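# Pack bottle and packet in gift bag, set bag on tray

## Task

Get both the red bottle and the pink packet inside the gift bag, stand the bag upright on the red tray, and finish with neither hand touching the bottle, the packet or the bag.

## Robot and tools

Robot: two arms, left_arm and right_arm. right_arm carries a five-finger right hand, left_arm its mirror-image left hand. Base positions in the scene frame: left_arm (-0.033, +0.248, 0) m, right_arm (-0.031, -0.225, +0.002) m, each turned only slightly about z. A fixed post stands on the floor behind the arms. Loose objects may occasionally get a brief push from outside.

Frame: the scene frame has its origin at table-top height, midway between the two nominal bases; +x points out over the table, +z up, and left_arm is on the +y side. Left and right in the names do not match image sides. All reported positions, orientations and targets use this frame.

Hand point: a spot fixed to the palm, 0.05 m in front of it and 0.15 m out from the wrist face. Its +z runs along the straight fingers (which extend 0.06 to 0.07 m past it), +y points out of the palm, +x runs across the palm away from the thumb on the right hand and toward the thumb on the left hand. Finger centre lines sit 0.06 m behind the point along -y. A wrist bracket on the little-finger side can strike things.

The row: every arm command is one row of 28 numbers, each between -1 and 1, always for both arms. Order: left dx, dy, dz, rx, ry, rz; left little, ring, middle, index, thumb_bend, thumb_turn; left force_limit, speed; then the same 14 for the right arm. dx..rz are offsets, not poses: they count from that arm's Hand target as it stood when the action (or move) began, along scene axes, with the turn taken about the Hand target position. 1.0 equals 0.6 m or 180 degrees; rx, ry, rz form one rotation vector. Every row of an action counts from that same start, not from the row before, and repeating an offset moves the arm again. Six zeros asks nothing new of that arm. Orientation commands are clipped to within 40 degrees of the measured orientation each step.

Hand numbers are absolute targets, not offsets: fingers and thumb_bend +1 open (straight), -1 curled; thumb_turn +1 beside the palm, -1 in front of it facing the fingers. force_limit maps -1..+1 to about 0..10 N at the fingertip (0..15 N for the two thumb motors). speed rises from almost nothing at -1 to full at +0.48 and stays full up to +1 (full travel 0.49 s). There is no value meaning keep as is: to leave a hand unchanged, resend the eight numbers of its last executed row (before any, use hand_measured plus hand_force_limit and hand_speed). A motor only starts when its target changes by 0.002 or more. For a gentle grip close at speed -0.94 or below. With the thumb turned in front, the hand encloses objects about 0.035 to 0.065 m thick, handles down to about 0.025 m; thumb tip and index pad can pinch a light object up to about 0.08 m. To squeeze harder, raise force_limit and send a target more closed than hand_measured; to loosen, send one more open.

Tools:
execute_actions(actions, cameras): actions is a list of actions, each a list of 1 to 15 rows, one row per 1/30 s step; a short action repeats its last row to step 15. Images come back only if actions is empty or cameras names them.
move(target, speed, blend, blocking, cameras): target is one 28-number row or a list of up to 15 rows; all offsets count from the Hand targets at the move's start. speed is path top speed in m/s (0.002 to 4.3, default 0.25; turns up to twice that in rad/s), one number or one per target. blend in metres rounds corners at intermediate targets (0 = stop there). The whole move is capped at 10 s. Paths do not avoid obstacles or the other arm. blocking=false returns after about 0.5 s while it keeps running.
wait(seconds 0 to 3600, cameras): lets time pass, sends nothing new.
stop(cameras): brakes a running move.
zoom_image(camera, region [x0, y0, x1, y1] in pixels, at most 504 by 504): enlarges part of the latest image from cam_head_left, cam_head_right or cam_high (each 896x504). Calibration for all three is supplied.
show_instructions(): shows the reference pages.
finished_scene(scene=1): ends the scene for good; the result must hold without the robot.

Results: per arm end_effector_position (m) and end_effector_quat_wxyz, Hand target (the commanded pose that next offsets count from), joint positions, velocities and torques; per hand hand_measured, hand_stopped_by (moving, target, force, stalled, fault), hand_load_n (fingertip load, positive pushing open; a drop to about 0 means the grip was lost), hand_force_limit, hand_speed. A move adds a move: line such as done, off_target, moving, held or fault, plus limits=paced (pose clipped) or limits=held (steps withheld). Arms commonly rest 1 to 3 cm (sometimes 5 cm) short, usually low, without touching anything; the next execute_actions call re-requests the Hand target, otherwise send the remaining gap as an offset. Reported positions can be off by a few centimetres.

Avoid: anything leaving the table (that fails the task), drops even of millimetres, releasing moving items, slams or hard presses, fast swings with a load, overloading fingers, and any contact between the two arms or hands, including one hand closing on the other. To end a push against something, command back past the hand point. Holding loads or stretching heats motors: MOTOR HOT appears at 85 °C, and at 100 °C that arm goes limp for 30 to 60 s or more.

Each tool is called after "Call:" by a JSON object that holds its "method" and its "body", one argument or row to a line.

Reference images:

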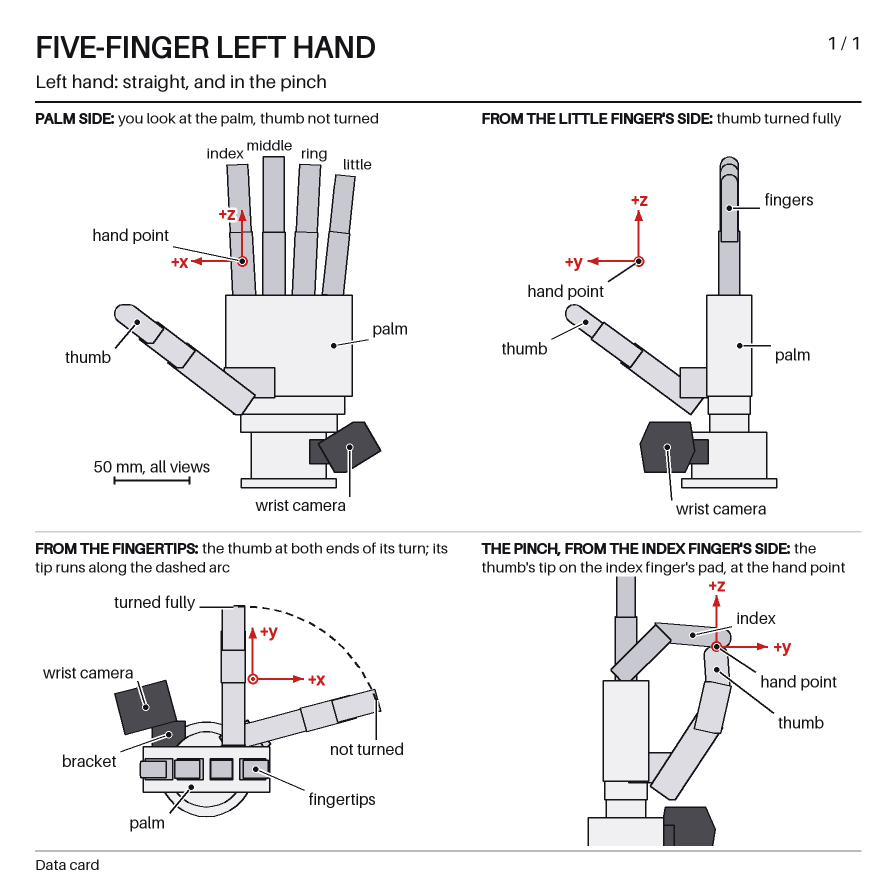

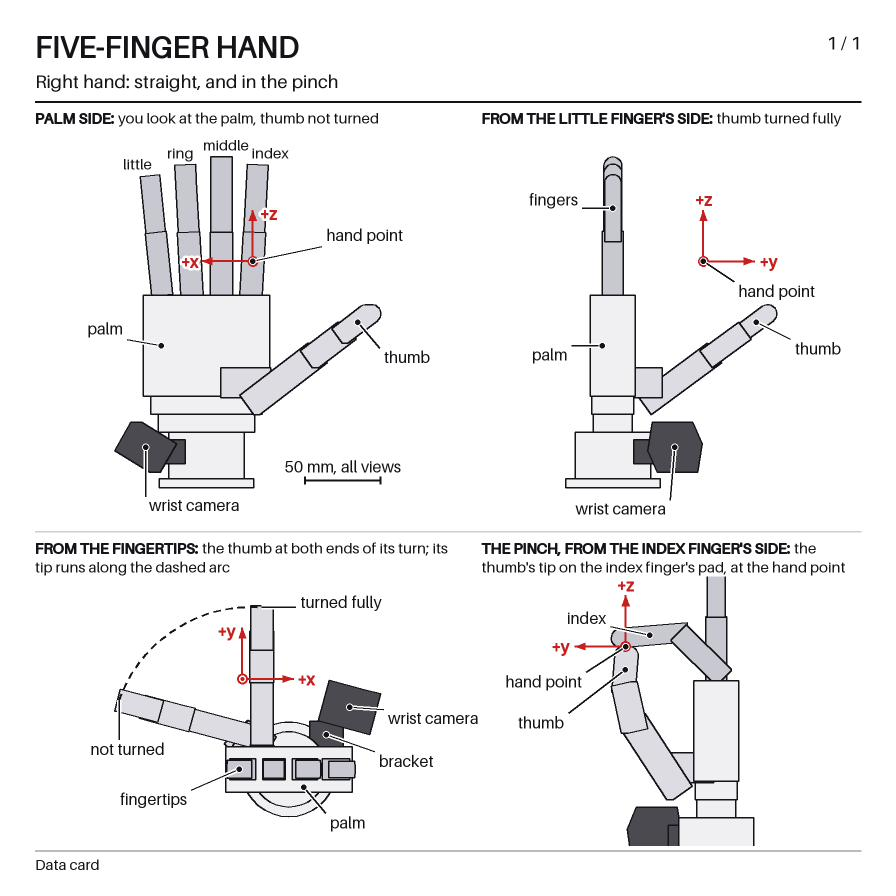

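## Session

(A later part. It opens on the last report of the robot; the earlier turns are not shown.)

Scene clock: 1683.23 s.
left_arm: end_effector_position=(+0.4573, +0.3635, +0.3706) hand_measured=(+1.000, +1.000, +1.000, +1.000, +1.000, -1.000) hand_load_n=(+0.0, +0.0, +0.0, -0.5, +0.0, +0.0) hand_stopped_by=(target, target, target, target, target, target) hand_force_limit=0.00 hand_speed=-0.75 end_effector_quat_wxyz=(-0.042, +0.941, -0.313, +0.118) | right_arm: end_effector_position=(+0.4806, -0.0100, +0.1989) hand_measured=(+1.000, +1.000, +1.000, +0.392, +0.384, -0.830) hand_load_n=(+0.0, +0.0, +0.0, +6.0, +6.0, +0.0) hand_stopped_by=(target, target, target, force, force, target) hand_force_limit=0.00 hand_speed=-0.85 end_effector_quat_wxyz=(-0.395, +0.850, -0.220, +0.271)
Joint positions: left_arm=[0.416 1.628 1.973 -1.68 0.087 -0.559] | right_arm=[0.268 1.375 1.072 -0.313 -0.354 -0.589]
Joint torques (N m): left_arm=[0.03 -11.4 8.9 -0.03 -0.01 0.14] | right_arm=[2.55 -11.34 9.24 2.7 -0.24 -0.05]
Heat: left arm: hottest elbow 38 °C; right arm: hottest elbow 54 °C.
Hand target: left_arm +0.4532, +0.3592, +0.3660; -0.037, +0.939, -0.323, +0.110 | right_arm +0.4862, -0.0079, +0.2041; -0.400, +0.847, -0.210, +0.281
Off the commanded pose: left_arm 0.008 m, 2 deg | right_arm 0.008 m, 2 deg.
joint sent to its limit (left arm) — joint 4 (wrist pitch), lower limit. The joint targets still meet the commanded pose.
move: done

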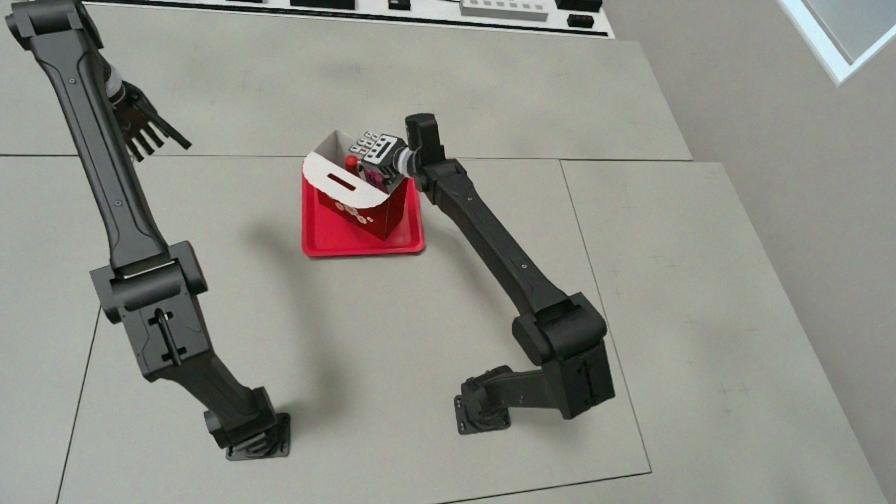

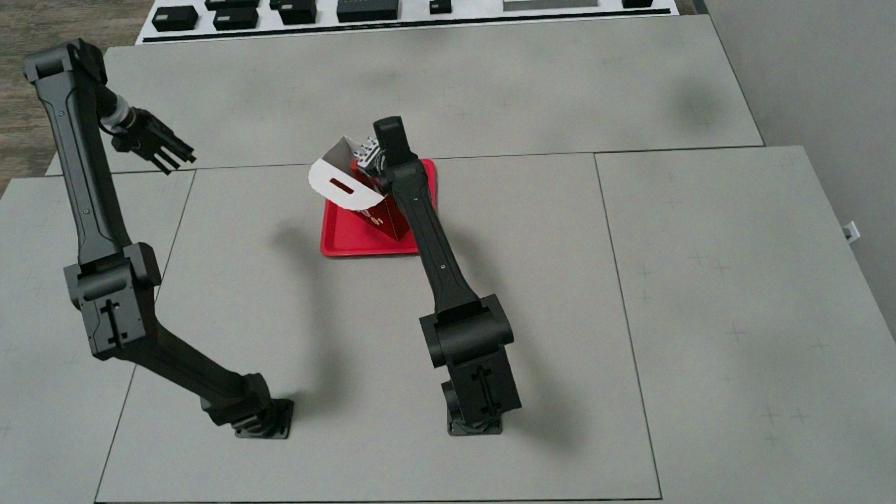

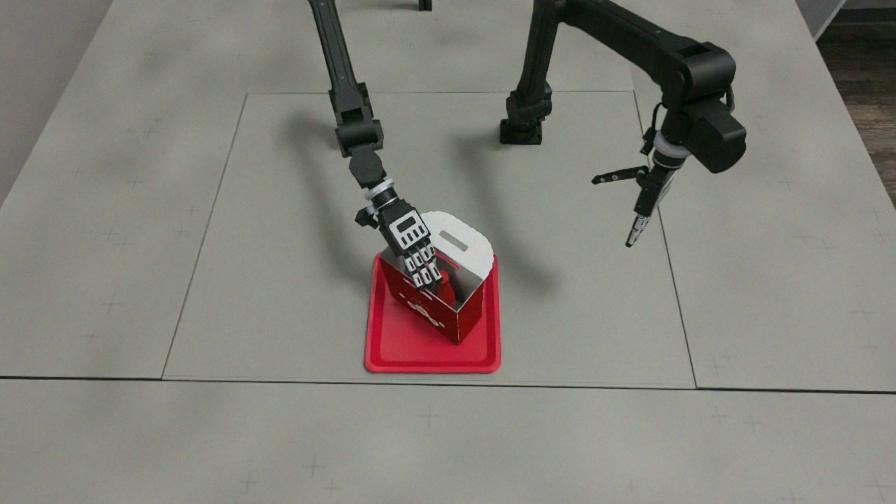

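Call:
{"method": "move", "body": {
  "target": [
    [0,0,0,0,0,0, 1,1,1,1,1,-1,0.0,-0.75, 0.0,0.0,-0.013,0,0,0, 1,1,1,0.0,0.0,-0.83,0.0,-0.85],
    [0,0,0,0,0,0, 1,1,1,1,1,-1,0.0,-0.75, 0.0,0.0,-0.013,0,0,0, 1,1,1,0.48,0.55,-0.83,0.0,-0.93]
  ],
  "cameras": ["cam_head_left","cam_high","cam_head_right"],
  "speed": 0.04
}}

Call:
{"method": "zoom_image", "body": {
  "camera": "cam_head_left",
  "region": [290, 120, 430, 260]
}}

Call:
{"method": "zoom_image", "body": {
  "camera": "cam_high",
  "region": [360, 200, 500, 340]
}}

Scene clock: 1714.03 s.
left_arm: end_effector_position=(+0.4573, +0.3635, +0.3706) hand_measured=(+1.000, +1.000, +1.000, +1.000, +1.000, -1.000) hand_load_n=(+0.0, +0.0, +0.0, +0.0, +0.0, +0.0) hand_stopped_by=(target, target, target, target, target, target) hand_force_limit=0.00 hand_speed=-0.75 end_effector_quat_wxyz=(-0.042, +0.941, -0.313, +0.118) | right_arm: end_effector_position=(+0.4812, -0.0098, +0.1912) hand_measured=(+1.000, +1.000, +1.000, +0.480, +0.550, -0.830) hand_load_n=(+0.0, +0.0, +0.0, +0.0, +0.0, +0.0) hand_stopped_by=(target, target, target, target, target, target) hand_force_limit=0.00 hand_speed=-0.93 end_effector_quat_wxyz=(-0.395, +0.850, -0.219, +0.272)
Joint positions: left_arm=[0.416 1.628 1.973 -1.68 0.087 -0.559] | right_arm=[0.268 1.382 1.057 -0.288 -0.355 -0.59]
Joint torques (N m): left_arm=[0.21 -11.58 8.88 0.01 0 0.12] | right_arm=[2.49 -11.4 9.17 2.61 -0.21 -0.05]
Heat: left arm: hottest elbow 38 °C; right arm: hottest elbow 51 °C.
Hand target: left_arm +0.4532, +0.3592, +0.3660; -0.037, +0.939, -0.323, +0.110 | right_arm +0.4863, -0.0079, +0.1964; -0.400, +0.847, -0.210, +0.281
Off the commanded pose: left_arm 0.008 m, 2 deg | right_arm 0.007 m, 2 deg.
joint sent to its limit (left arm) — joint 4 (wrist pitch), lower limit. The joint targets still meet the commanded pose.
move: done

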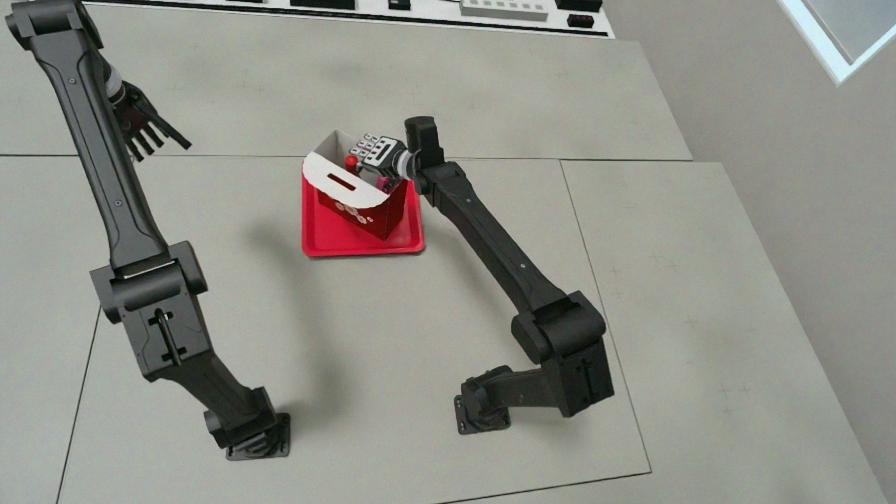

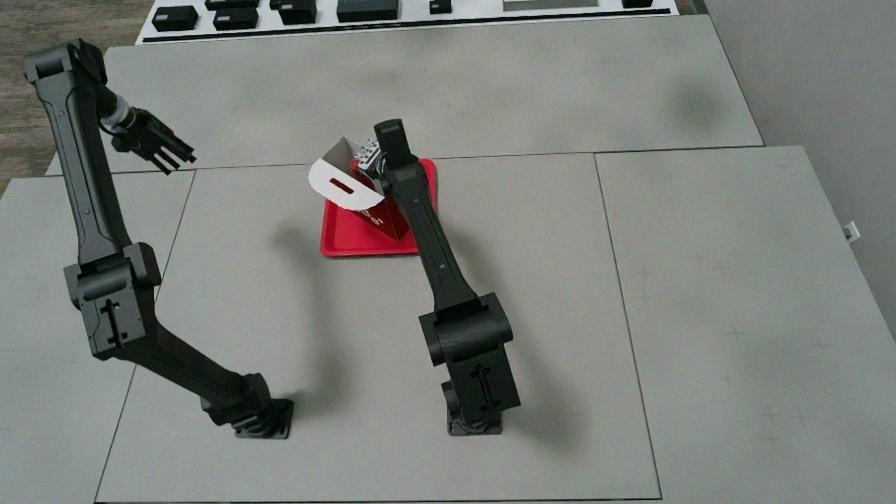

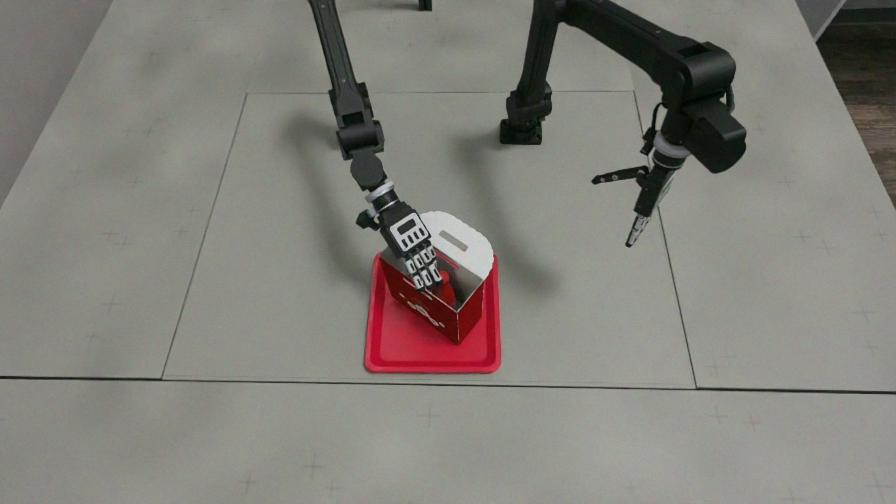

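Scaled by 3.600 from the camera's image (finer frame: 1280x720).

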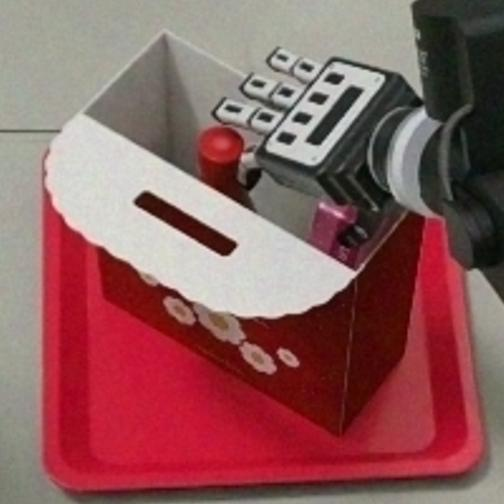

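Scaled by 3.600 from the camera's image (finer frame: 1280x720).

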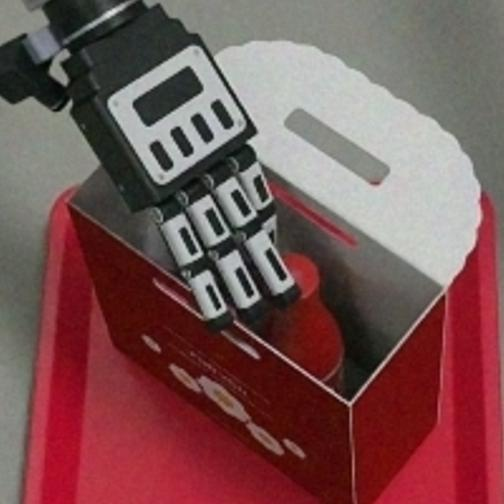

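Call:
{"method": "move", "body": {
  "target": [
    [0,0,0,0,0,0, 1,1,1,1,1,-1,0.0,-0.75, 0.006,0.003,0.06,0,0,0, 1,1,1,0.48,0.55,-0.83,0.0,-0.6],
    [0,0,0,0,0,0, 1,1,1,1,1,-1,0.0,-0.75, 0.006,0.003,0.35,0,0,0, 1,1,1,0.48,0.55,-0.83,0.0,-0.6]
  ],
  "cameras": ["cam_head_left","cam_high","cam_head_right"],
  "speed": [0.05,0.1],
  "blend": 0.01
}}

Call:
{"method": "zoom_image", "body": {
  "camera": "cam_head_left",
  "region": [290, 120, 430, 260]
}}

Call:
{"method": "zoom_image", "body": {
  "camera": "cam_high",
  "region": [360, 200, 500, 340]
}}

Call:
{"method": "zoom_image", "body": {
  "camera": "cam_head_right",
  "region": [290, 120, 430, 260]
}}

Scene clock: 1731.70 s.
left_arm: end_effector_position=(+0.4573, +0.3635, +0.3706) hand_measured=(+1.000, +1.000, +1.000, +1.000, +1.000, -1.000) hand_load_n=(+0.0, +0.0, +0.0, +0.0, +0.0, +0.0) hand_stopped_by=(target, target, target, target, target, target) hand_force_limit=0.00 hand_speed=-0.75 end_effector_quat_wxyz=(-0.042, +0.941, -0.313, +0.118) | right_arm: end_effector_position=(+0.4816, -0.0097, +0.3763) hand_measured=(+1.000, +1.000, +1.000, +0.480, +0.550, -0.830) hand_load_n=(+0.0, +0.0, +0.0, +0.0, +0.0, +0.0) hand_stopped_by=(target, target, target, target, target, target) hand_force_limit=0.00 hand_speed=-0.60 end_effector_quat_wxyz=(-0.389, +0.855, -0.223, +0.261)
Joint positions: left_arm=[0.416 1.628 1.973 -1.68 0.087 -0.559] | right_arm=[0.268 1.362 1.541 -0.821 -0.355 -0.59]
Joint torques (N m): left_arm=[0.32 -11.52 8.9 -0.1 -0.01 0.14] | right_arm=[2.67 -11.63 13.5 1.8 -0.17 -0.04]
Heat: left arm: hottest elbow 38 °C; right arm: hottest elbow 52 °C.
Hand target: left_arm +0.4532, +0.3592, +0.3660; -0.037, +0.939, -0.323, +0.110 | right_arm +0.4898, -0.0061, +0.4065; -0.400, +0.847, -0.210, +0.281
Off the commanded pose: left_arm 0.008 m, 2 deg | right_arm 0.031 m, 3 deg.
joint sent to its limit (left arm) — joint 4 (wrist pitch), lower limit. The joint targets still meet the commanded pose.
move: off_target (right_arm)

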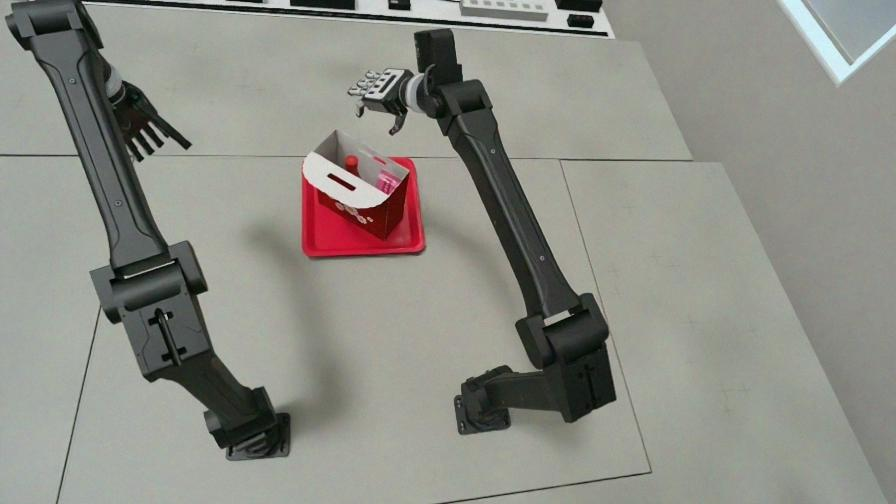

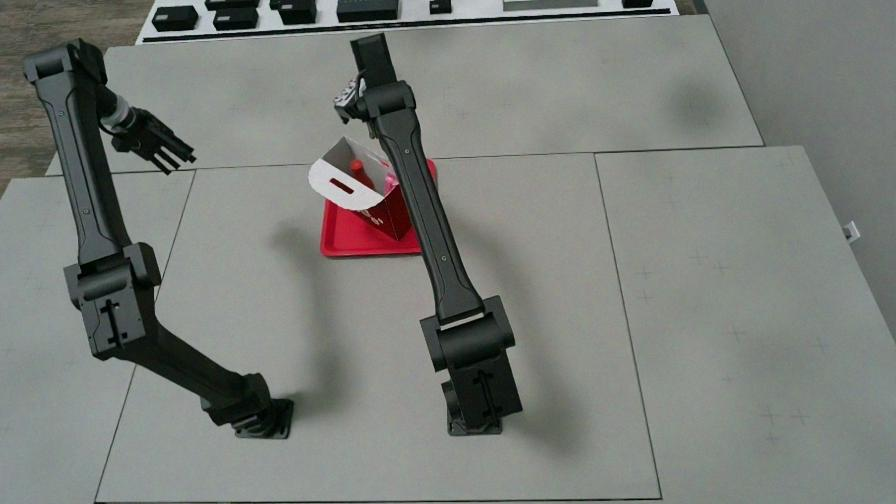

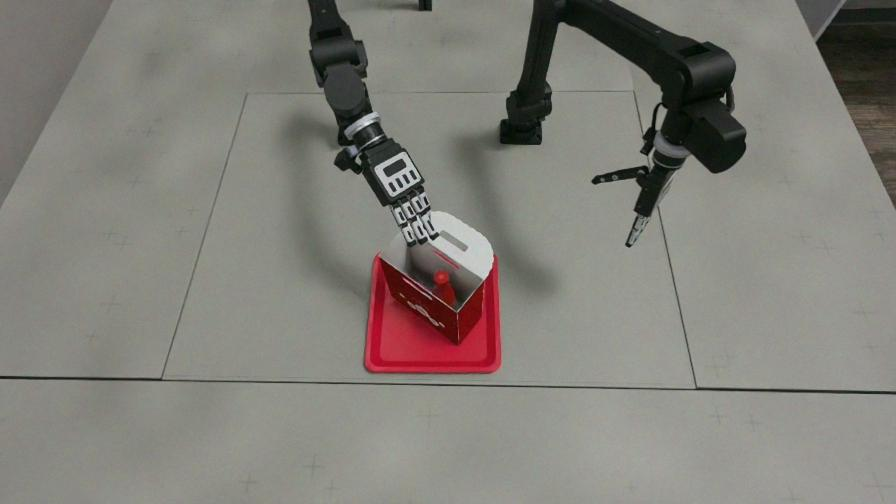

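Scaled by 3.600 from the camera's image (finer frame: 1280x720).

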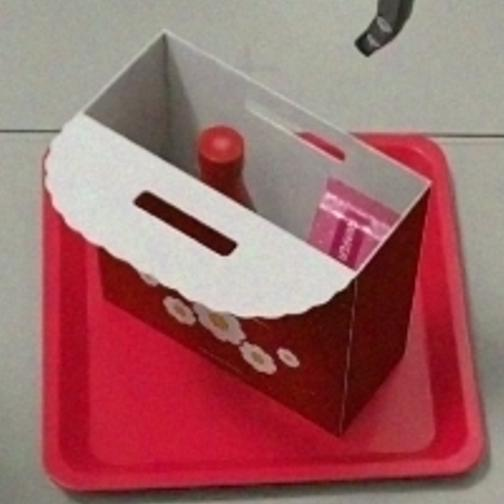

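Scaled by 3.600 from the camera's image (finer frame: 1280x720).

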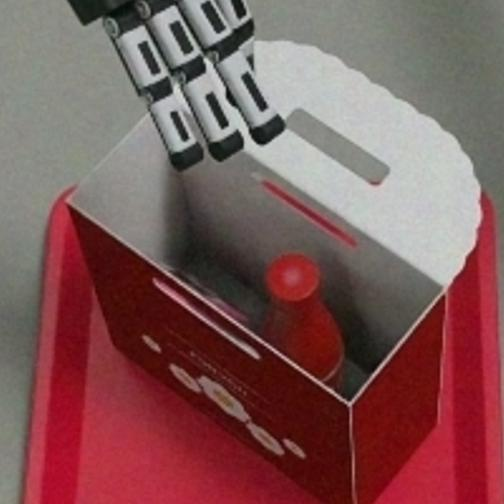

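Scaled by 3.600 from the camera's image (finer frame: 1280x720).

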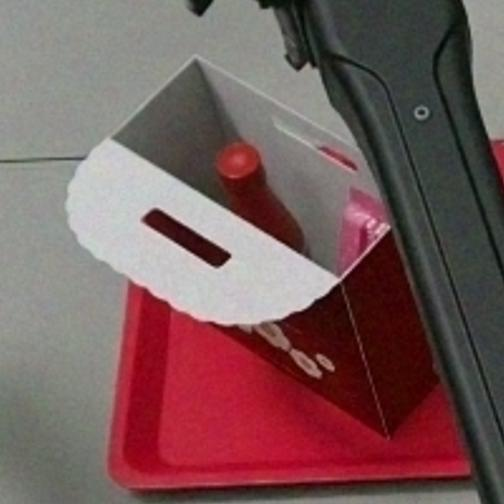

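Call:
{"method": "move", "body": {
  "target": [0,0,0,0,0,0, 1,1,1,1,1,-1,0.0,-0.75, -0.1,-0.4,0.03,0,0,0, 1,1,1,0.48,0.55,-0.83,0.0,-0.6],
  "cameras": ["cam_head_left","cam_high"],
  "speed": 0.2
}}

Scene clock: 1744.00 s.
left_arm: end_effector_position=(+0.4573, +0.3635, +0.3706) hand_measured=(+1.000, +1.000, +1.000, +1.000, +1.000, -1.000) hand_load_n=(+0.0, +0.0, +0.0, +0.0, +0.0, +0.0) hand_stopped_by=(target, target, target, target, target, target) hand_force_limit=0.00 hand_speed=-0.75 end_effector_quat_wxyz=(-0.042, +0.941, -0.313, +0.118) | right_arm: end_effector_position=(+0.4225, -0.2409, +0.4007) hand_measured=(+1.000, +1.000, +1.000, +0.480, +0.550, -0.830) hand_load_n=(+0.0, +0.0, +0.0, +0.0, +0.0, +0.0) hand_stopped_by=(target, target, target, target, target, target) hand_force_limit=0.00 hand_speed=-0.60 end_effector_quat_wxyz=(-0.402, +0.850, -0.223, +0.259)
Joint positions: left_arm=[0.416 1.628 1.973 -1.68 0.087 -0.559] | right_arm=[-0.31 1.259 1.541 -1.18 -0.802 -1.049]
Joint velocities: left_arm=[0.005 -0.005 -0.017 -0.017 0.037 -0.154] | right_arm=[within noise]
Joint torques (N m): left_arm=[0.32 -11.58 8.88 -0.12 -0.02 0.12] | right_arm=[1.79 -8.35 12.67 1.46 -0.49 -0.04]
Heat: left arm: hottest elbow 38 °C; right arm: hottest elbow 55 °C.
Hand target: left_arm +0.4532, +0.3592, +0.3660; -0.037, +0.939, -0.323, +0.110 | right_arm +0.4298, -0.2460, +0.4245; -0.400, +0.847, -0.210, +0.281
Off the commanded pose: left_arm 0.008 m, 2 deg | right_arm 0.026 m, 3 deg.
joint sent to its limit (left arm) — joint 4 (wrist pitch), lower limit. The joint targets still meet the commanded pose.
move: off_target (right_arm)

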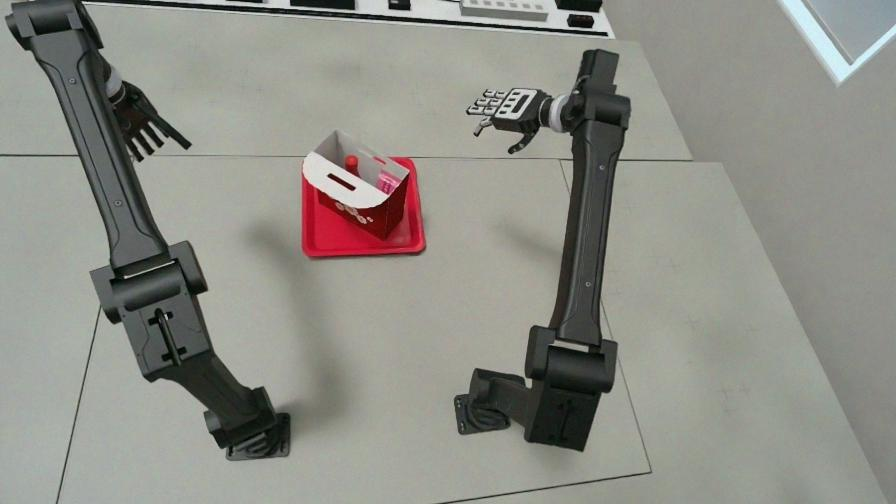

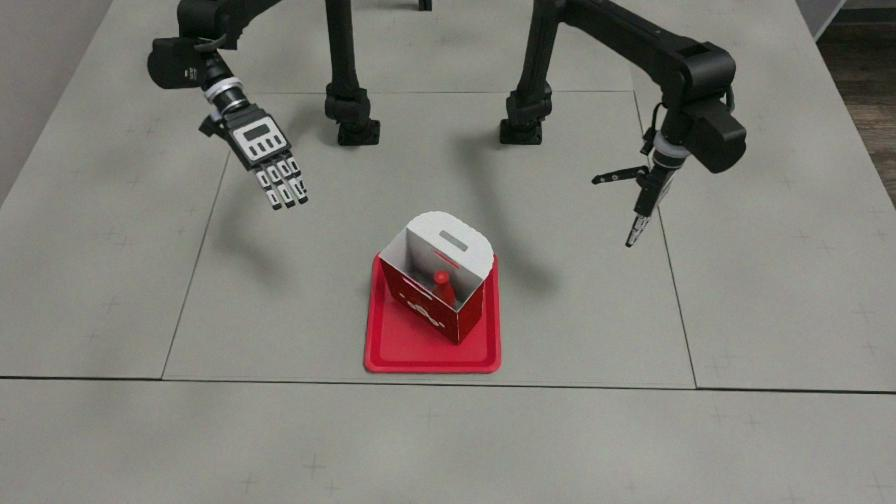

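Call:
{"method": "finished_scene", "body": {

}}

The scene is finished: the task was done.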